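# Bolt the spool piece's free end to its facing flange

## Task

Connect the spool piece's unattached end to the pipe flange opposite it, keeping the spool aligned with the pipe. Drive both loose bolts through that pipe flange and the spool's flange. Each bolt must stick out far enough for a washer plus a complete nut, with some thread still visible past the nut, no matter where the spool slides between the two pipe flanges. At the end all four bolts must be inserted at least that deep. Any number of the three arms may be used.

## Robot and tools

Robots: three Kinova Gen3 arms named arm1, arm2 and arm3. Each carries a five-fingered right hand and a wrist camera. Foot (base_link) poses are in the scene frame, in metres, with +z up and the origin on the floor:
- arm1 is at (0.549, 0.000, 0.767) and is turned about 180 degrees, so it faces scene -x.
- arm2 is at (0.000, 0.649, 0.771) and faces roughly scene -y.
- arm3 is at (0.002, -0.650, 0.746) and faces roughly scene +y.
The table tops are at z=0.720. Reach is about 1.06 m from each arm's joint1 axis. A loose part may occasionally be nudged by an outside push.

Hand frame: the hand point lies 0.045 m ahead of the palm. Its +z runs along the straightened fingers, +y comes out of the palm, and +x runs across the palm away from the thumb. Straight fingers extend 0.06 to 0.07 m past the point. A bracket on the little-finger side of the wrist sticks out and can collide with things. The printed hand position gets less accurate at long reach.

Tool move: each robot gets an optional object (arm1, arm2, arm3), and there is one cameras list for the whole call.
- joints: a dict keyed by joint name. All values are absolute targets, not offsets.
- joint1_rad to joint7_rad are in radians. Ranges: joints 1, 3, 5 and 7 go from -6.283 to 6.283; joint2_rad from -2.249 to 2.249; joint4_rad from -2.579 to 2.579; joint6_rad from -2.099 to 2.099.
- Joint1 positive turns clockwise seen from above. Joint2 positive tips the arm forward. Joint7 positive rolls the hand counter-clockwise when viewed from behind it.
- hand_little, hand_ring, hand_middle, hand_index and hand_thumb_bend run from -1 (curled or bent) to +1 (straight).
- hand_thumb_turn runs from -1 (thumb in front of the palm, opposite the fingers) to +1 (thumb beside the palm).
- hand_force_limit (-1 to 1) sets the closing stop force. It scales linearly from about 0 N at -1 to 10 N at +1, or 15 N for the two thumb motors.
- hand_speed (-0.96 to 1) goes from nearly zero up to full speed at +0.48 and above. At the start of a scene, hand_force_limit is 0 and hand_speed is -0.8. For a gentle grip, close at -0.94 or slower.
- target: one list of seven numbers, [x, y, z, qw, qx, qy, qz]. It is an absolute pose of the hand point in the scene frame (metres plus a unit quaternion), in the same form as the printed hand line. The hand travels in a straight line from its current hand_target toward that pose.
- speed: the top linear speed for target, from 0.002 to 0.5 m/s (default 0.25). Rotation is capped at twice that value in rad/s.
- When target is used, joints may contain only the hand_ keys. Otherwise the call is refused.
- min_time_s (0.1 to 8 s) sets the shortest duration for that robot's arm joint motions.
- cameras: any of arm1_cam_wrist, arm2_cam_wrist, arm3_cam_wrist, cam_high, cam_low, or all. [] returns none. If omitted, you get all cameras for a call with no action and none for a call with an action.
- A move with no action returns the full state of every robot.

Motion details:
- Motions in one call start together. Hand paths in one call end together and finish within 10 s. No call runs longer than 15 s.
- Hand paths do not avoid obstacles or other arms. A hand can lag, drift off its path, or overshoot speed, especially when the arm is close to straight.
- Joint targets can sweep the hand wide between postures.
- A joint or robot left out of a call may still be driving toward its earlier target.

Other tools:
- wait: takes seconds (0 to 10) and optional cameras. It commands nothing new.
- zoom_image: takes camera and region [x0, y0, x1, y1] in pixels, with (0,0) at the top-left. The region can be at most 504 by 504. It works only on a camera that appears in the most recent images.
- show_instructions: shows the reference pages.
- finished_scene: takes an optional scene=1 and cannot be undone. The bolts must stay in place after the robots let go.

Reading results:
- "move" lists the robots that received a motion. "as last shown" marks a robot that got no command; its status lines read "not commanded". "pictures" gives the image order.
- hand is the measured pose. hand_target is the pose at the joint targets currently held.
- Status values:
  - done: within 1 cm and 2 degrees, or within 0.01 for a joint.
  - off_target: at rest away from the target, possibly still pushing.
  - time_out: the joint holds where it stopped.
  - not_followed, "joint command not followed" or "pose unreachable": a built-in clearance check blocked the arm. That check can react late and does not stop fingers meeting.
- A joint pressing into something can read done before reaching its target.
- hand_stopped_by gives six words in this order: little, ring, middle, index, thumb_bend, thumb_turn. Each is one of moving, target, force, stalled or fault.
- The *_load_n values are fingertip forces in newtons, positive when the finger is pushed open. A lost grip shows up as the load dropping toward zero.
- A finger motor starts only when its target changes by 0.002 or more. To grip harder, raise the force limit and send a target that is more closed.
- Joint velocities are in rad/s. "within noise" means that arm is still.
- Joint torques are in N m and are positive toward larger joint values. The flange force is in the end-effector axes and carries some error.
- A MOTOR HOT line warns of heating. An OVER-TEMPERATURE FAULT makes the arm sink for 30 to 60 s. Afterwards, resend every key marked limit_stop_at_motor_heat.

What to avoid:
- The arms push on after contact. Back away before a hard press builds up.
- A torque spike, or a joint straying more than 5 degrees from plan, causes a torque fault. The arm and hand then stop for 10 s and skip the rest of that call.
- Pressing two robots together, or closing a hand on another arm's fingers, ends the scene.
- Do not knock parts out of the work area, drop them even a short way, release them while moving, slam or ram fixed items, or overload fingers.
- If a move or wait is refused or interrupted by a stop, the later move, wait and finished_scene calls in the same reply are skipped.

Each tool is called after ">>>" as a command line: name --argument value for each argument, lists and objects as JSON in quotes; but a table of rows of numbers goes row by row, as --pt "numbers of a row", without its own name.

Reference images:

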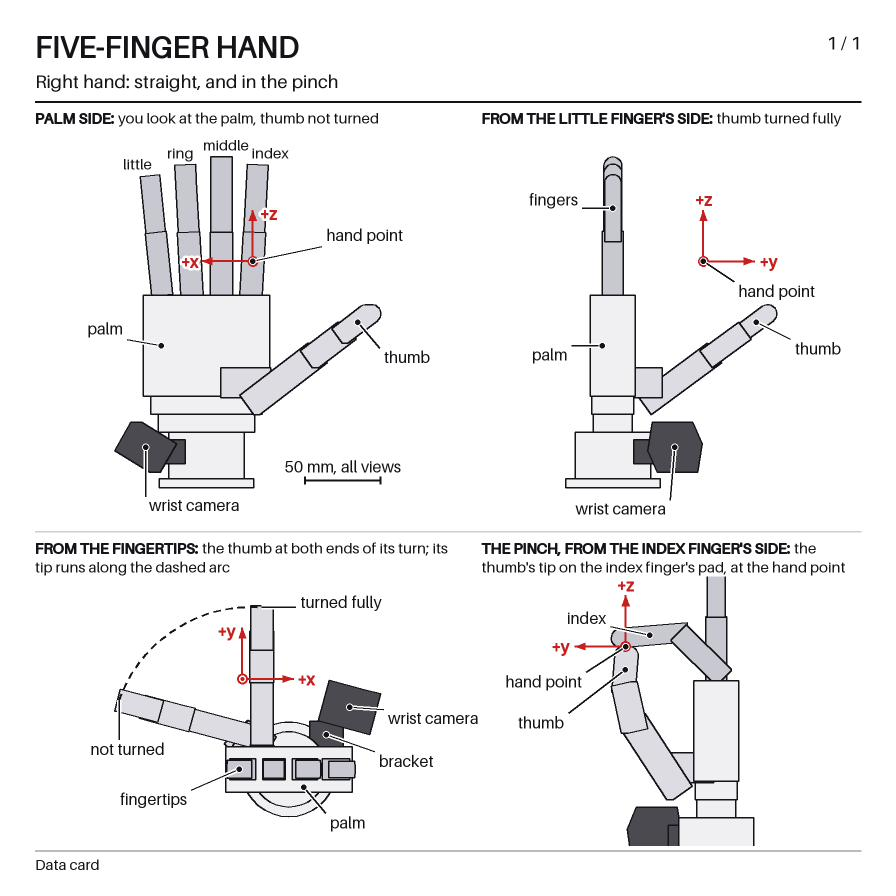

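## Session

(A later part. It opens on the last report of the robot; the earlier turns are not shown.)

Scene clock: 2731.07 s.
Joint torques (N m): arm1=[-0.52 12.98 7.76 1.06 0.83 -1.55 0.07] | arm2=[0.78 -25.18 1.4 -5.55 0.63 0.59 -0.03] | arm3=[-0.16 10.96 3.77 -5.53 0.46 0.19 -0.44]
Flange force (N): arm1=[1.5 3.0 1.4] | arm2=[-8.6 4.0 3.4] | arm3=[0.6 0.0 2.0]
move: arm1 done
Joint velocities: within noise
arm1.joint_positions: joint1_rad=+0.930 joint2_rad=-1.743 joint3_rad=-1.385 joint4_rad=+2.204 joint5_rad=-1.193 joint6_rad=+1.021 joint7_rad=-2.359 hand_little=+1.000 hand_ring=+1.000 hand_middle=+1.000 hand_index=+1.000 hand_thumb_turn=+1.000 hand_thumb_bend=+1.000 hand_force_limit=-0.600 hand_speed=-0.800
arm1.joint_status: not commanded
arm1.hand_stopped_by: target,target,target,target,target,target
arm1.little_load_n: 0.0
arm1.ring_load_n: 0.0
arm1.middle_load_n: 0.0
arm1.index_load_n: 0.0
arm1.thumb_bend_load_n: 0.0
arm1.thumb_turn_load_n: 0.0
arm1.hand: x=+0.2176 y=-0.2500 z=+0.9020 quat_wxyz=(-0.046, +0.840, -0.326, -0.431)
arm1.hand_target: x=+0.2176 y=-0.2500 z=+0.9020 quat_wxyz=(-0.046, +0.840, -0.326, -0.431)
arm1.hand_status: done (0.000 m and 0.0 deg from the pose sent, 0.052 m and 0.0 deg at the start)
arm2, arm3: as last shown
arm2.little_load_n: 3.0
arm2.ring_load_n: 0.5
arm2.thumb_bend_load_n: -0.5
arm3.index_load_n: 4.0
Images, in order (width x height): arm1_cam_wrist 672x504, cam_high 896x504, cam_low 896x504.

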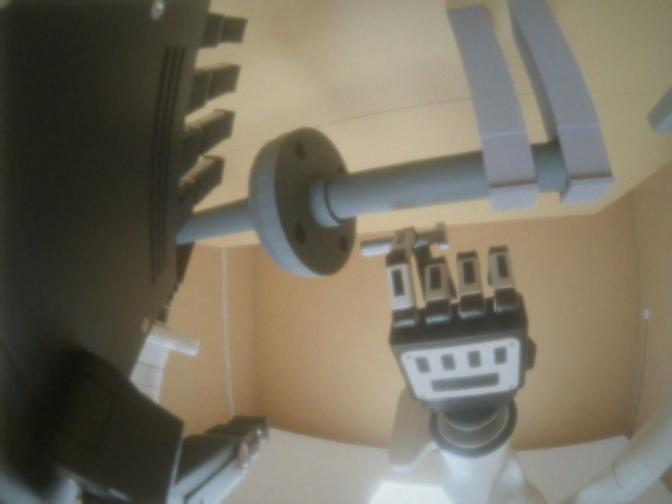

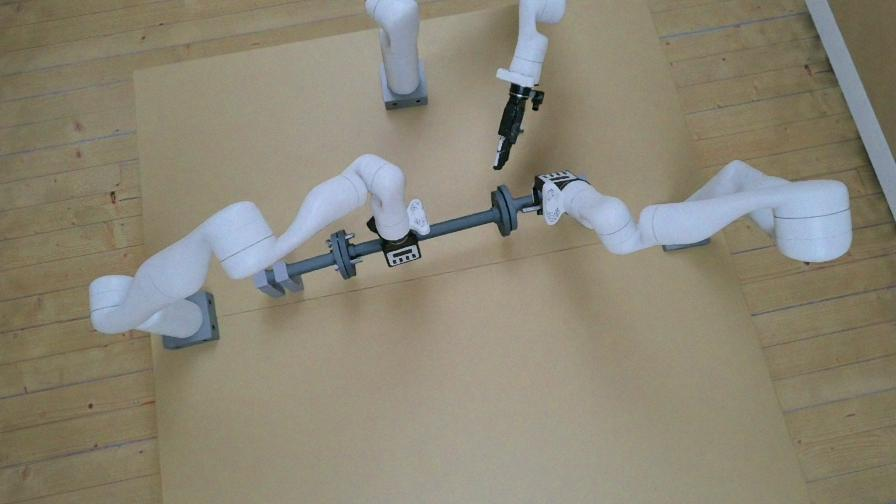

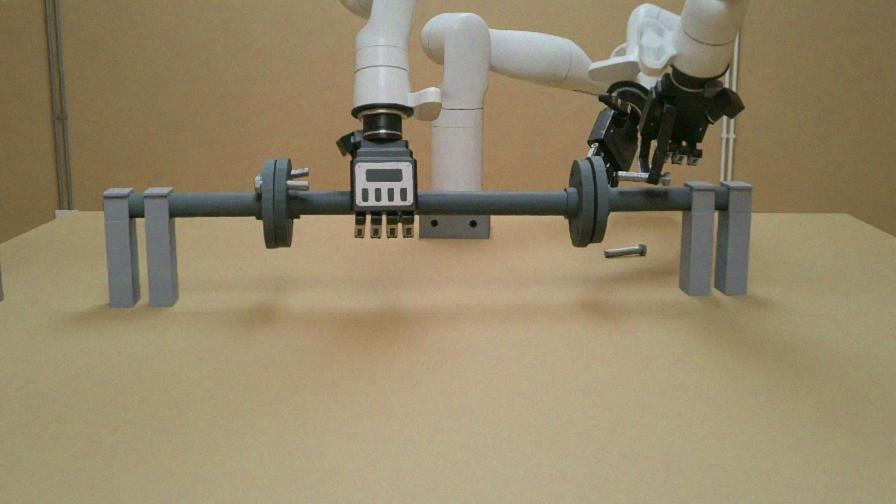

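>>> move --arm3 '{"target":[0.0997,-0.2500,0.8810,0.2617,-0.6683,0.6589,-0.2252],"speed":0.03}' --cameras '["arm1_cam_wrist","cam_high","cam_low"]'

>>> zoom_image --camera "cam_low" --region '[560, 140, 700, 220]'

>>> zoom_image --camera "cam_high" --region '[480, 160, 580, 240]'

>>> zoom_image --camera "arm1_cam_wrist" --region '[270, 120, 480, 280]'

Scene clock: 2815.30 s.
Joint torques (N m): arm1=[-0.5 12.92 7.73 1.09 0.76 -1.55 0.14] | arm2=[0.77 -25.18 1.42 -5.56 0.61 0.57 0.04] | arm3=[-0.21 11.75 3.73 -5.55 0.53 0.22 -0.38]
Flange force (N): arm1=[1.6 3.2 0.9] | arm2=[-8.5 4.1 3.4] | arm3=[0.6 0.0 2.1]
move: arm3 done
Joint velocities: within noise
arm1, arm2: as last shown
arm1.index_load_n: -0.5
arm2.ring_load_n: 0.0
arm2.thumb_bend_load_n: 0.0
arm3.joint_positions: joint1_rad=+2.358 joint2_rad=-0.568 joint3_rad=-2.341 joint4_rad=+2.061 joint5_rad=+0.486 joint6_rad=+0.695 joint7_rad=-1.975 hand_little=-1.000 hand_ring=-1.000 hand_middle=-1.000 hand_index=-0.280 hand_thumb_turn=-0.800 hand_thumb_bend=+0.444 hand_force_limit=-0.150 hand_speed=-0.920
arm3.joint_status: not commanded
arm3.hand_stopped_by: target,target,target,target,force,target
arm3.little_load_n: 0.0
arm3.ring_load_n: 0.0
arm3.middle_load_n: 0.0
arm3.index_load_n: 4.0
arm3.thumb_bend_load_n: 5.5
arm3.thumb_turn_load_n: -0.5
arm3.hand: x=+0.0997 y=-0.2500 z=+0.8810 quat_wxyz=(-0.262, +0.668, -0.659, +0.225)
arm3.hand_target: x=+0.0997 y=-0.2500 z=+0.8810 quat_wxyz=(-0.262, +0.668, -0.659, +0.225)
arm3.hand_status: done (0.000 m and 0.0 deg from the pose sent, 0.006 m and 4.0 deg at the start)
Images, in order (width x height): arm1_cam_wrist 672x504, cam_high 896x504, cam_low 896x504.

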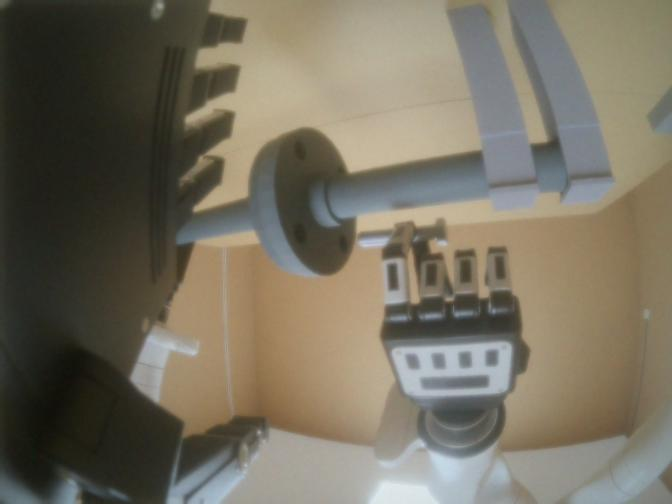

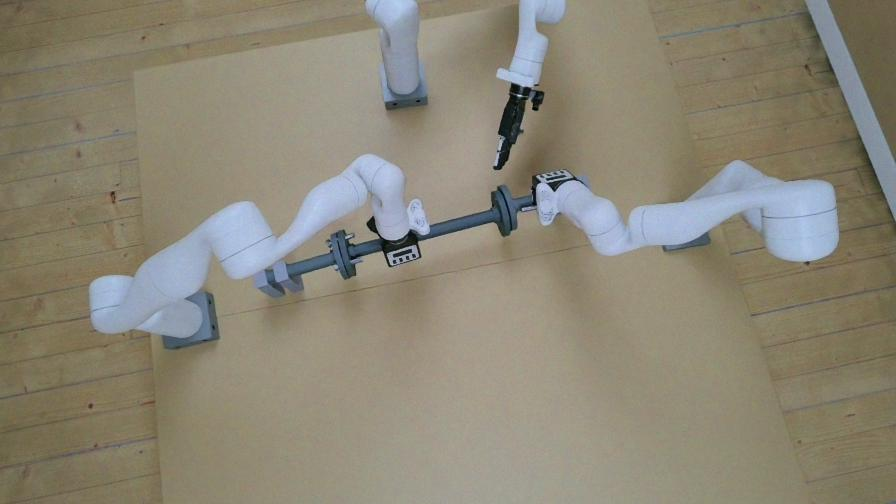

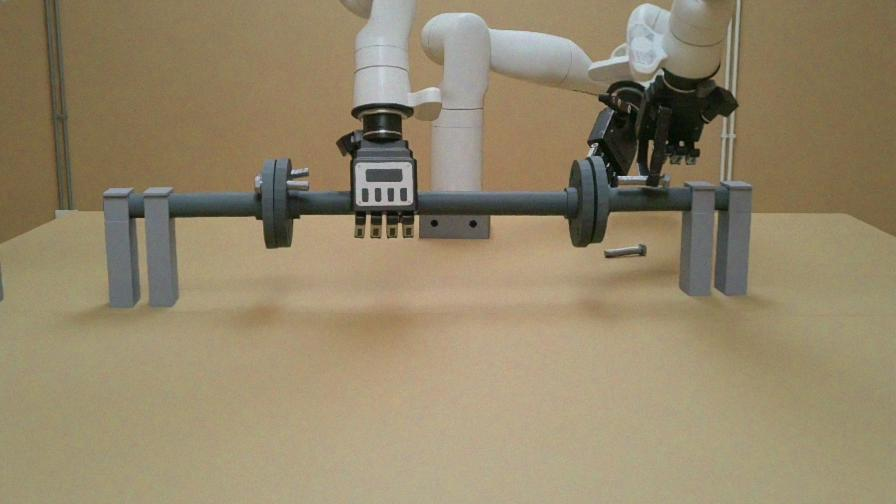

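Scaled by 3.600 from the camera's image (finer frame: 1280x720).

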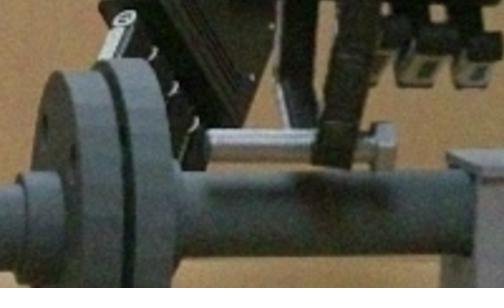

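Scaled by 5.040 from the camera's image (finer frame: 1280x720).

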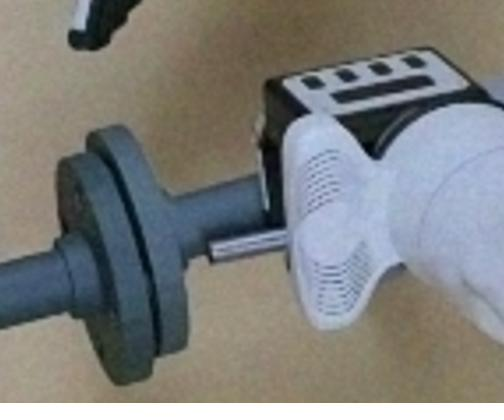

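Scaled by 2.400 from the camera's image (finer frame: 960x720).

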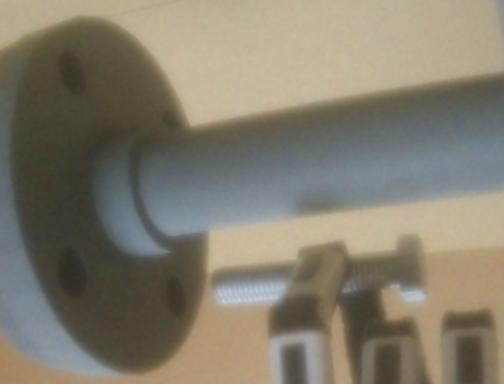

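>>> move --arm3 '{"target":[0.0964,-0.2380,0.8825,0.2617,-0.6683,0.6589,-0.2252],"speed":0.02}' --cameras '["arm1_cam_wrist","cam_high","cam_low"]'

>>> zoom_image --camera "cam_low" --region '[560, 140, 700, 220]'

>>> zoom_image --camera "cam_high" --region '[480, 160, 580, 240]'

>>> zoom_image --camera "arm1_cam_wrist" --region '[300, 190, 430, 290]'

Scene clock: 2905.67 s.
Joint torques (N m): arm1=[-0.43 12.85 7.71 1.13 0.79 -1.55 0.17] | arm2=[0.74 -25.14 1.43 -5.58 0.61 0.58 0.02] | arm3=[-0.17 12.19 3.9 -5.68 0.61 0.2 -0.4]
Flange force (N): arm1=[1.7 3.3 0.7] | arm2=[-8.3 4.0 3.4] | arm3=[0.6 0.1 1.9]
move: arm3 done
Joint velocities: within noise
arm1, arm2: as last shown
arm1.little_load_n: -0.5
arm1.index_load_n: 0.0
arm2.index_load_n: 1.5
arm3.joint_positions: joint1_rad=+2.374 joint2_rad=-0.581 joint3_rad=-2.358 joint4_rad=+2.021 joint5_rad=+0.470 joint6_rad=+0.719 joint7_rad=-1.960 hand_little=-1.000 hand_ring=-1.000 hand_middle=-1.000 hand_index=-0.280 hand_thumb_turn=-0.800 hand_thumb_bend=+0.444 hand_force_limit=-0.150 hand_speed=-0.920
arm3.joint_status: not commanded
arm3.hand_stopped_by: target,target,target,target,force,target
arm3.little_load_n: 0.0
arm3.ring_load_n: 0.0
arm3.middle_load_n: 0.0
arm3.index_load_n: 4.0
arm3.thumb_bend_load_n: 5.5
arm3.thumb_turn_load_n: 0.0
arm3.hand: x=+0.0964 y=-0.2380 z=+0.8825 quat_wxyz=(-0.262, +0.668, -0.659, +0.225)
arm3.hand_target: x=+0.0964 y=-0.2380 z=+0.8825 quat_wxyz=(-0.262, +0.668, -0.659, +0.225)
arm3.hand_status: done (0.000 m and 0.0 deg from the pose sent, 0.013 m and 0.0 deg at the start)
Images, in order (width x height): arm1_cam_wrist 672x504, cam_high 896x504, cam_low 896x504.

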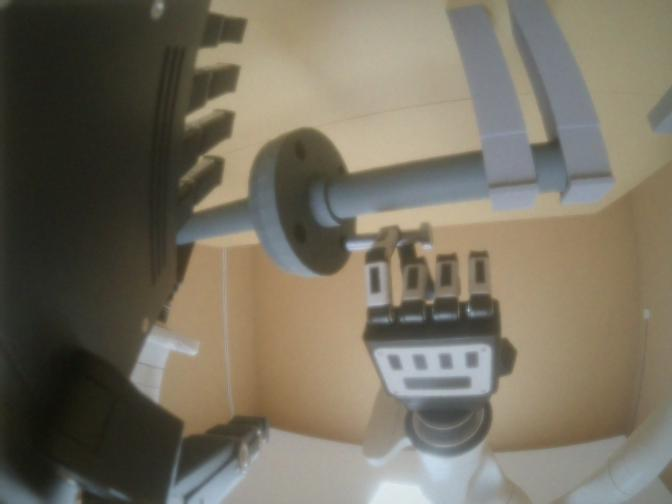

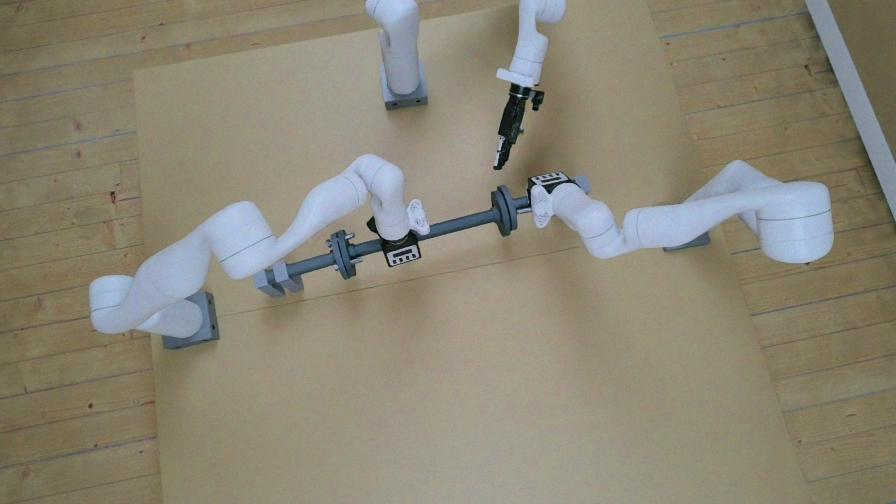

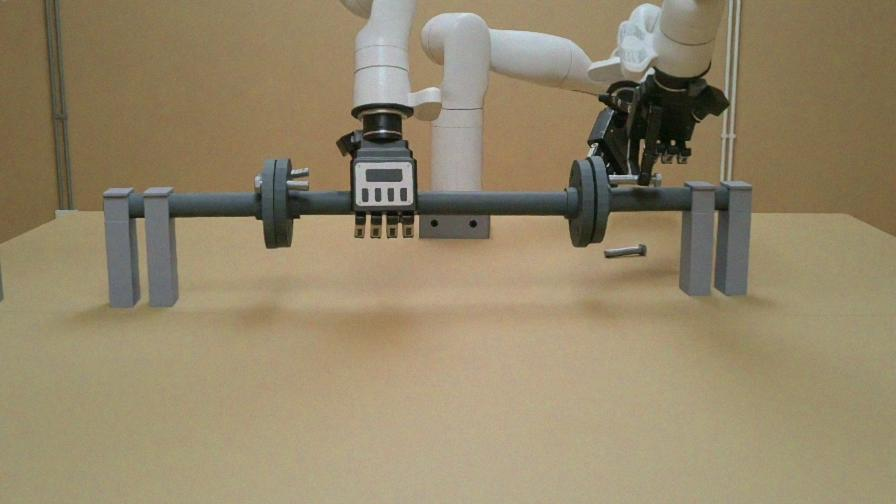

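Scaled by 3.600 from the camera's image (finer frame: 1280x720).

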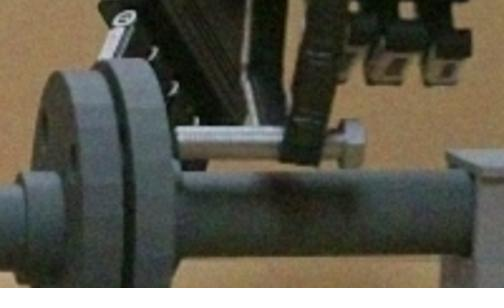

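Scaled by 5.040 from the camera's image (finer frame: 1280x720).

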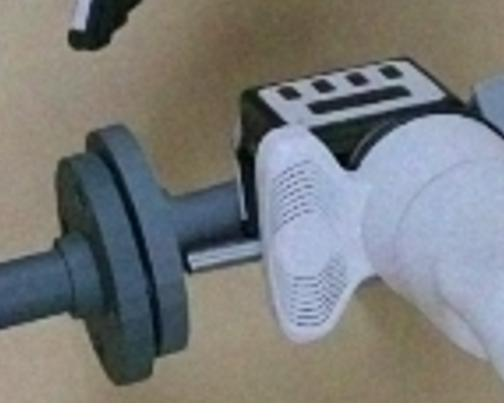

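Scaled by 3.877 from the camera's image (finer frame: 960x720).

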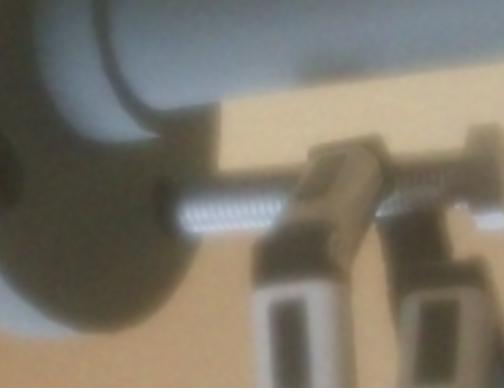

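>>> move --arm3 '{"target":[0.0908,-0.2385,0.8813,0.2617,-0.6683,0.6589,-0.2252],"speed":0.02}' --cameras '["arm1_cam_wrist","cam_high","cam_low"]'

>>> zoom_image --camera "cam_low" --region '[580, 150, 680, 210]'

>>> zoom_image --camera "cam_high" --region '[480, 170, 560, 240]'

>>> zoom_image --camera "arm1_cam_wrist" --region '[300, 190, 430, 290]'

Scene clock: 2957.30 s.
Joint torques (N m): arm1=[-0.53 12.99 7.68 1.16 0.78 -1.53 0.12] | arm2=[0.76 -25.16 1.41 -5.54 0.59 0.58 0.01] | arm3=[-0.14 12.23 3.9 -5.61 0.57 0.17 -0.41]
Flange force (N): arm1=[1.7 3.4 1.0] | arm2=[-8.6 4.1 3.4] | arm3=[0.5 0.0 1.7]
move: arm3 done
Joint velocities: within noise
arm1, arm2: as last shown
arm1.little_load_n: 0.0
arm1.index_load_n: -0.5
arm2.index_load_n: 2.0
arm3.joint_positions: joint1_rad=+2.361 joint2_rad=-0.584 joint3_rad=-2.361 joint4_rad=+2.021 joint5_rad=+0.466 joint6_rad=+0.725 joint7_rad=-1.969 hand_little=-1.000 hand_ring=-1.000 hand_middle=-1.000 hand_index=-0.280 hand_thumb_turn=-0.800 hand_thumb_bend=+0.444 hand_force_limit=-0.150 hand_speed=-0.920
arm3.joint_status: not commanded
arm3.hand_stopped_by: target,target,target,target,force,target
arm3.little_load_n: 0.0
arm3.ring_load_n: 0.0
arm3.middle_load_n: 0.0
arm3.index_load_n: 4.0
arm3.thumb_bend_load_n: 5.5
arm3.thumb_turn_load_n: 0.0
arm3.hand: x=+0.0908 y=-0.2385 z=+0.8813 quat_wxyz=(-0.262, +0.668, -0.659, +0.225)
arm3.hand_target: x=+0.0908 y=-0.2385 z=+0.8813 quat_wxyz=(-0.262, +0.668, -0.659, +0.225)
arm3.hand_status: done (0.000 m and 0.0 deg from the pose sent, 0.006 m and 0.0 deg at the start)
Images, in order (width x height): arm1_cam_wrist 672x504, cam_high 896x504, cam_low 896x504.

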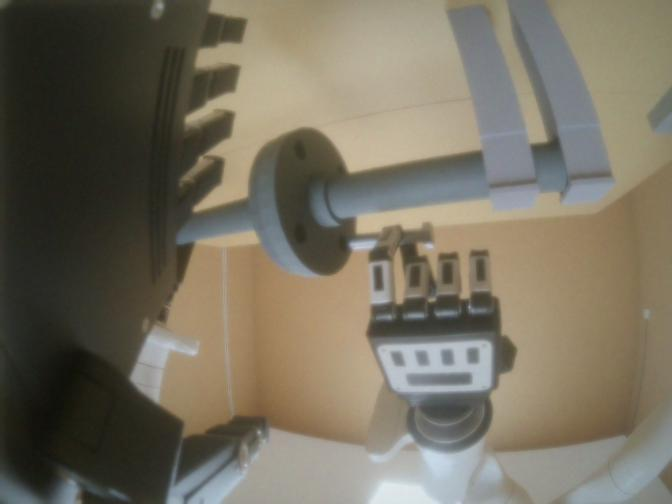

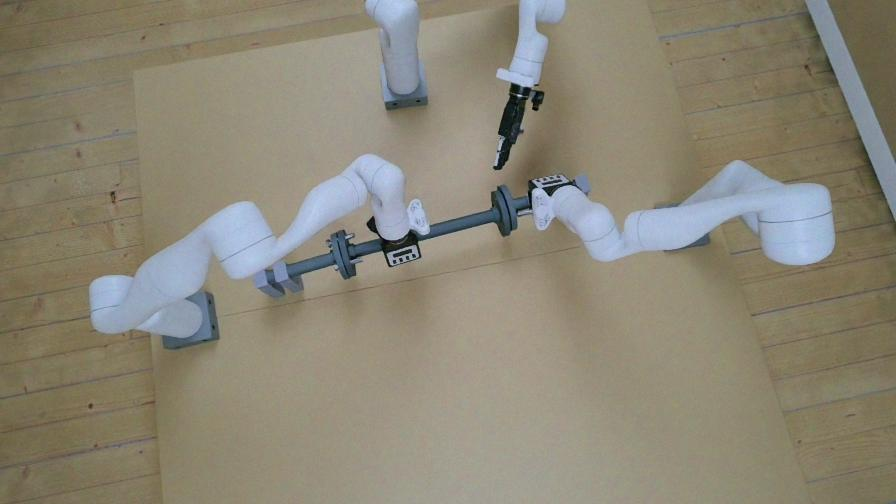

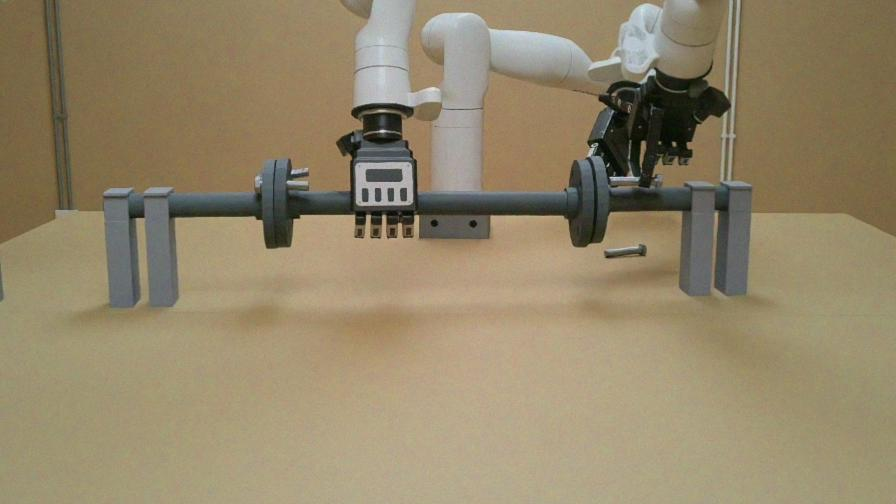

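Scaled by 5.040 from the camera's image (finer frame: 1280x720).

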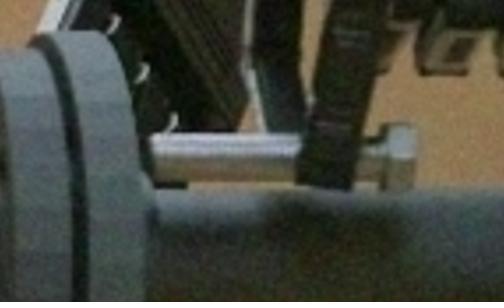

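Scaled by 6.300 from the camera's image (finer frame: 1280x720).

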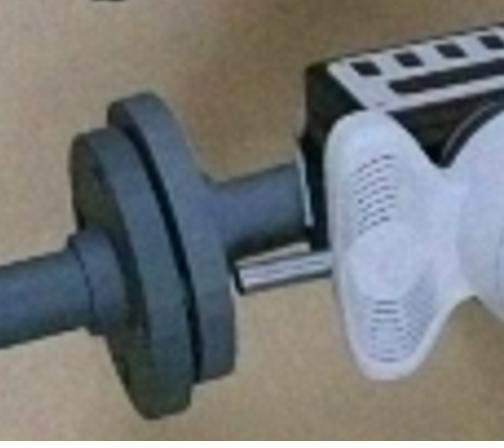

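Scaled by 3.877 from the camera's image (finer frame: 960x720).

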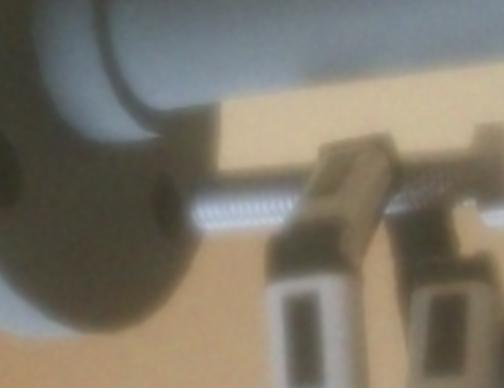

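>>> move --arm3 '{"target":[0.0890,-0.2340,0.8808,0.2617,-0.6683,0.6589,-0.2252],"speed":0.02}' --cameras '["arm1_cam_wrist","cam_high","cam_low"]'

>>> zoom_image --camera "cam_low" --region '[580, 150, 680, 210]'

>>> zoom_image --camera "cam_high" --region '[480, 170, 560, 240]'

>>> zoom_image --camera "arm1_cam_wrist" --region '[300, 190, 430, 290]'

Scene clock: 2983.23 s.
Joint torques (N m): arm1=[-0.46 13.01 7.7 1.09 0.8 -1.55 0.16] | arm2=[0.74 -25.21 1.4 -5.57 0.65 0.56 -0.01] | arm3=[-0.15 12.51 3.94 -5.64 0.6 0.23 -0.39]
Flange force (N): arm1=[1.9 3.2 0.9] | arm2=[-8.7 4.0 3.4] | arm3=[0.5 0.2 2.0]
move: arm3 done
Joint velocities: within noise
arm1, arm2: as last shown
arm1.index_load_n: 0.0
arm3.joint_positions: joint1_rad=+2.366 joint2_rad=-0.591 joint3_rad=-2.367 joint4_rad=+2.006 joint5_rad=+0.459 joint6_rad=+0.732 joint7_rad=-1.966 hand_little=-1.000 hand_ring=-1.000 hand_middle=-1.000 hand_index=-0.280 hand_thumb_turn=-0.800 hand_thumb_bend=+0.444 hand_force_limit=-0.150 hand_speed=-0.920
arm3.joint_status: not commanded
arm3.hand_stopped_by: target,target,target,target,force,target
arm3.little_load_n: 0.0
arm3.ring_load_n: 0.0
arm3.middle_load_n: 0.0
arm3.index_load_n: 4.0
arm3.thumb_bend_load_n: 5.5
arm3.thumb_turn_load_n: 0.0
arm3.hand: x=+0.0890 y=-0.2340 z=+0.8808 quat_wxyz=(-0.262, +0.668, -0.659, +0.225)
arm3.hand_target: x=+0.0890 y=-0.2340 z=+0.8808 quat_wxyz=(-0.262, +0.668, -0.659, +0.225)
arm3.hand_status: done (0.000 m and 0.0 deg from the pose sent, 0.005 m and 0.0 deg at the start)
Images, in order (width x height): arm1_cam_wrist 672x504, cam_high 896x504, cam_low 896x504.

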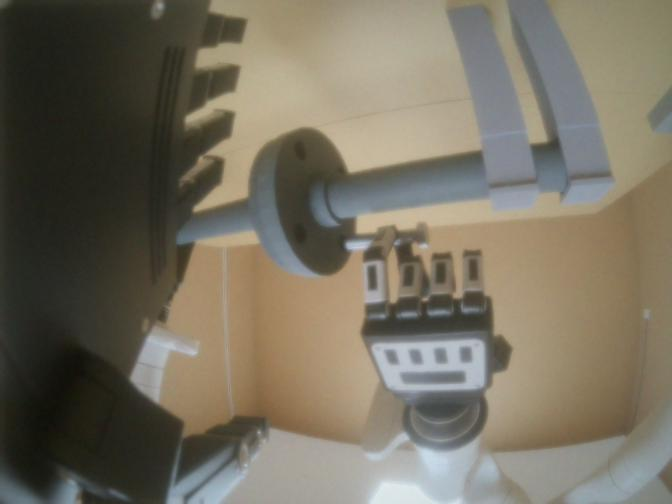

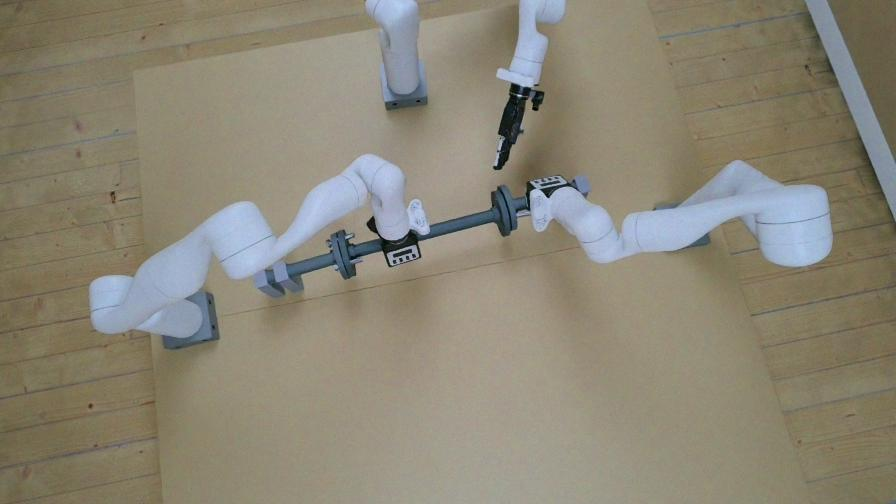

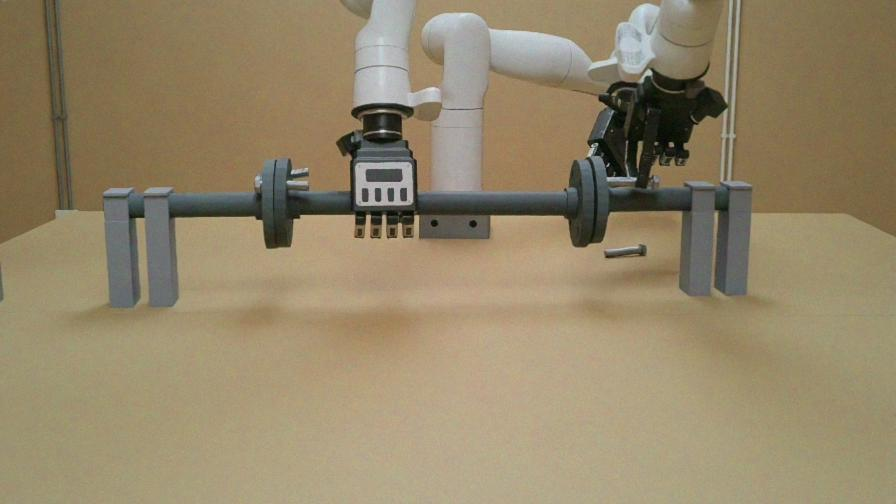

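Scaled by 5.040 from the camera's image (finer frame: 1280x720).

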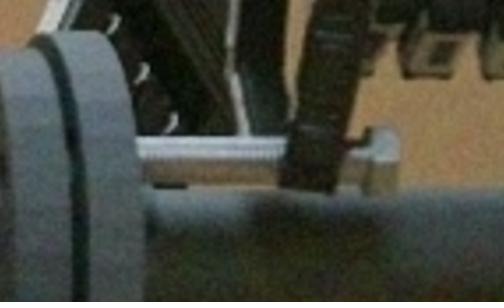

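Scaled by 6.300 from the camera's image (finer frame: 1280x720).

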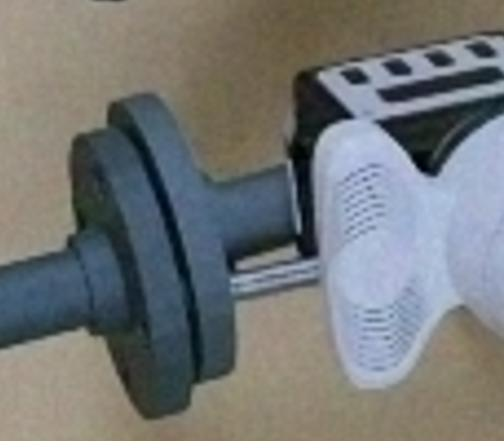

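Scaled by 3.877 from the camera's image (finer frame: 960x720).

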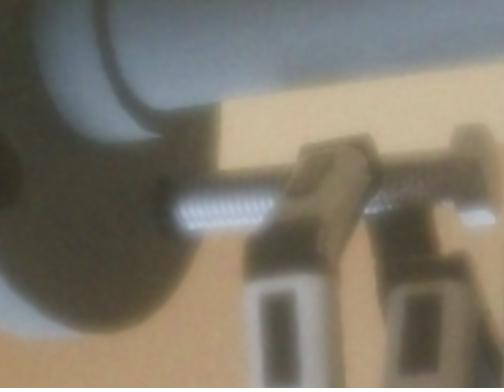

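>>> move --arm3 '{"target":[0.0886,-0.2300,0.8807,0.2617,-0.6683,0.6589,-0.2252],"speed":0.01}' --cameras '["arm1_cam_wrist","cam_low","cam_high"]'

>>> zoom_image --camera "arm1_cam_wrist" --region '[300, 190, 430, 290]'

>>> zoom_image --camera "cam_low" --region '[580, 150, 680, 210]'

Scene clock: 2997.03 s.
Joint torques (N m): arm1=[-0.56 12.96 7.71 1.14 0.79 -1.56 0.14] | arm2=[0.72 -25.15 1.4 -5.54 0.6 0.57 0.03] | arm3=[-1.03 13.24 3.48 -8.11 0.55 -1.12 -0.64]
Flange force (N): arm1=[1.7 3.4 1.0] | arm2=[-8.6 4.0 3.4] | arm3=[4.5 -0.8 2.7]
move: arm3 done
Joint velocities: within noise
arm1, arm2: as last shown
arm2.little_load_n: 3.5
arm2.ring_load_n: 0.5
arm2.index_load_n: 1.5
arm3.joint_positions: joint1_rad=+2.373 joint2_rad=-0.597 joint3_rad=-2.373 joint4_rad=+1.994 joint5_rad=+0.454 joint6_rad=+0.737 joint7_rad=-1.961 hand_little=-1.000 hand_ring=-1.000 hand_middle=-1.000 hand_index=-0.280 hand_thumb_turn=-0.800 hand_thumb_bend=+0.444 hand_force_limit=-0.150 hand_speed=-0.920
arm3.joint_status: not commanded
arm3.hand_stopped_by: target,target,target,target,force,target
arm3.little_load_n: 0.0
arm3.ring_load_n: 0.5
arm3.middle_load_n: 0.0
arm3.index_load_n: 4.5
arm3.thumb_bend_load_n: 5.0
arm3.thumb_turn_load_n: 0.0
arm3.hand: x=+0.0886 y=-0.2300 z=+0.8807 quat_wxyz=(-0.262, +0.668, -0.659, +0.225)
arm3.hand_target: x=+0.0886 y=-0.2300 z=+0.8807 quat_wxyz=(-0.262, +0.668, -0.659, +0.225)
arm3.hand_status: done (0.000 m and 0.0 deg from the pose sent, 0.004 m and 0.0 deg at the start)
pictures: arm1_cam_wrist, cam_high, cam_low
Images, in order (width x height): arm1_cam_wrist 672x504, cam_high 896x504, cam_low 896x504.

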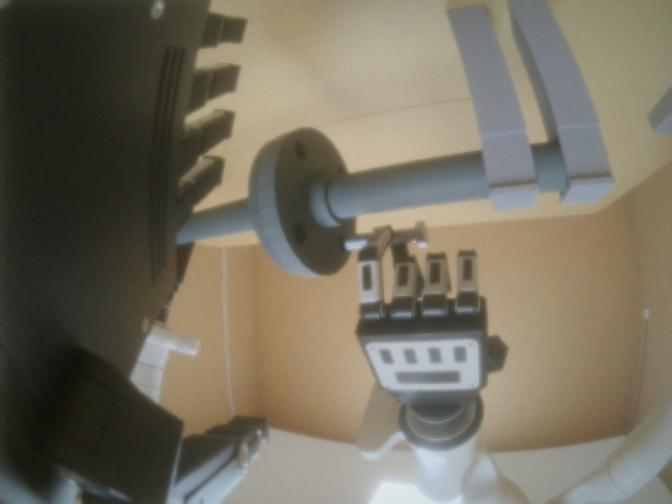

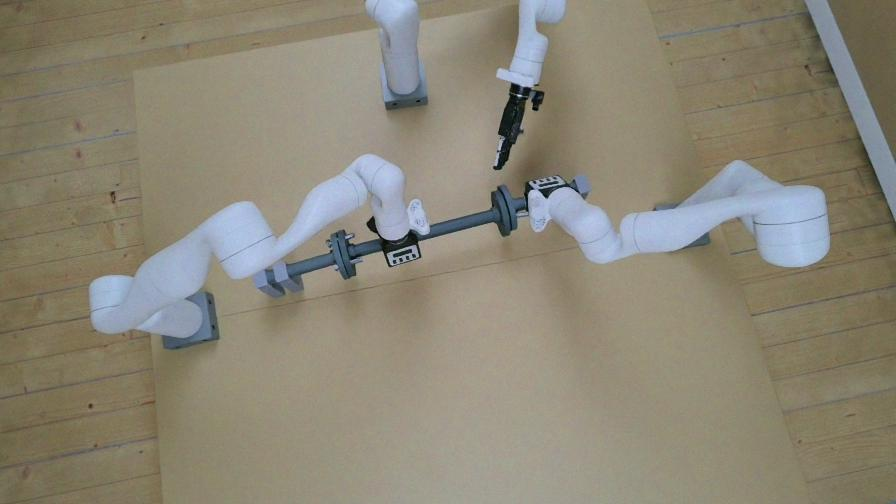

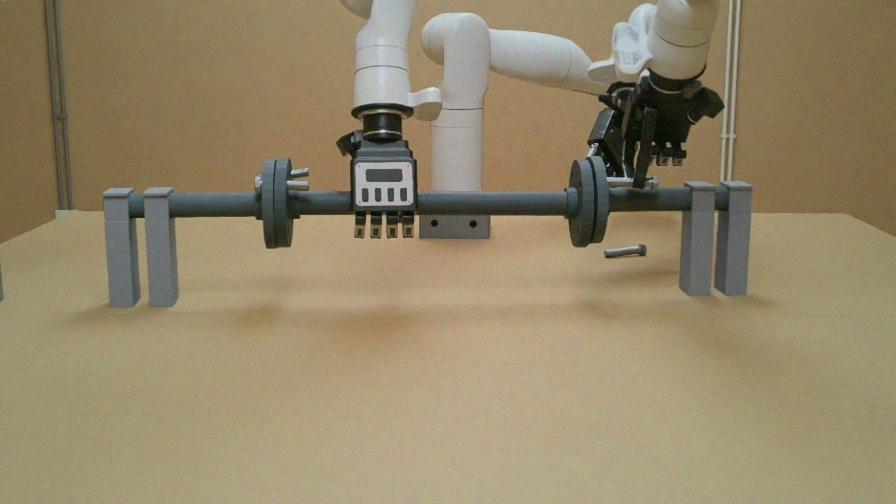

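Scaled by 3.877 from the camera's image (finer frame: 960x720).

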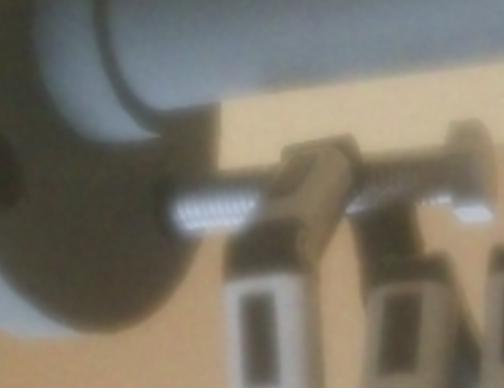

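Scaled by 5.040 from the camera's image (finer frame: 1280x720).

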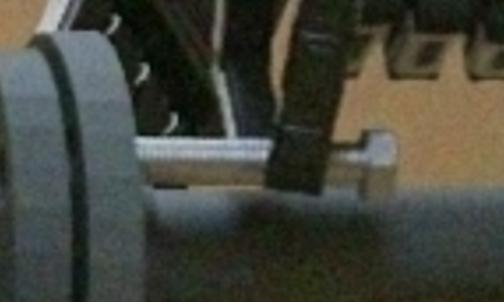

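>>> zoom_image --camera "arm1_cam_wrist" --region '[325, 222, 375, 262]'

Scaled by 10.080 from the camera's image (finer frame: 960x720).

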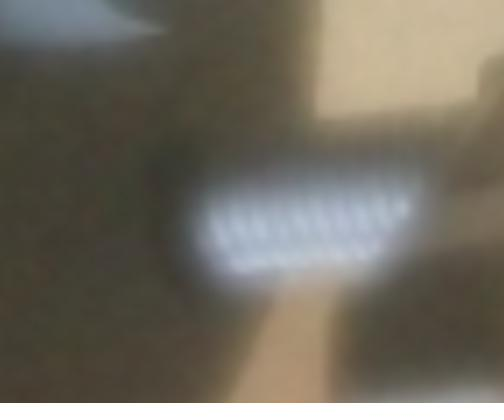

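>>> zoom_image --camera "cam_high" --region '[310, 210, 390, 290]'

>>> zoom_image --camera "cam_high" --region '[480, 170, 560, 250]'

Scaled by 6.300 from the camera's image (finer frame: 1280x720).

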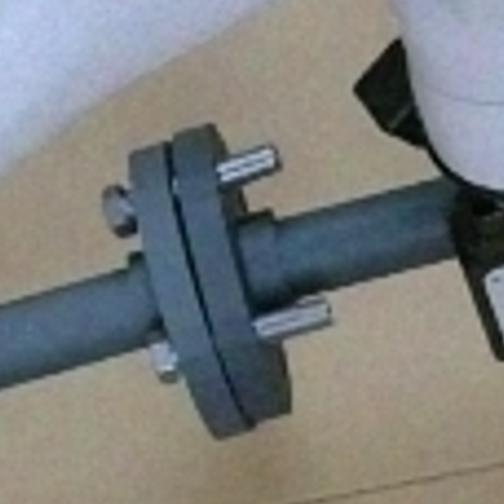

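Scaled by 6.300 from the camera's image (finer frame: 1280x720).

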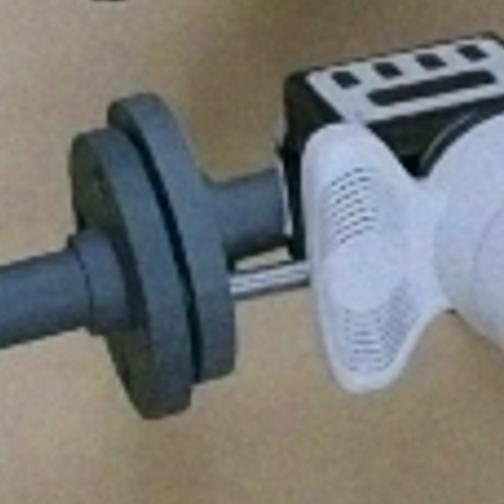

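>>> zoom_image --camera "cam_high" --region '[500, 190, 540, 225]'

Scaled by 12.600 from the camera's image (finer frame: 1280x720).

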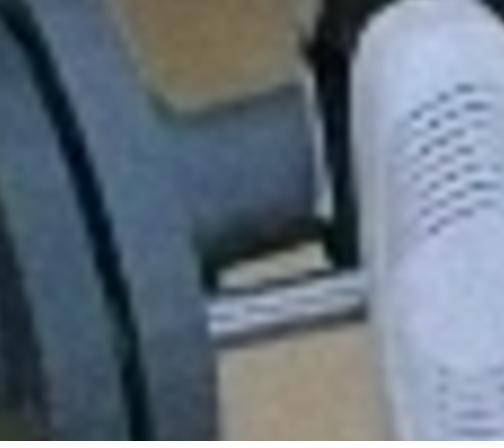

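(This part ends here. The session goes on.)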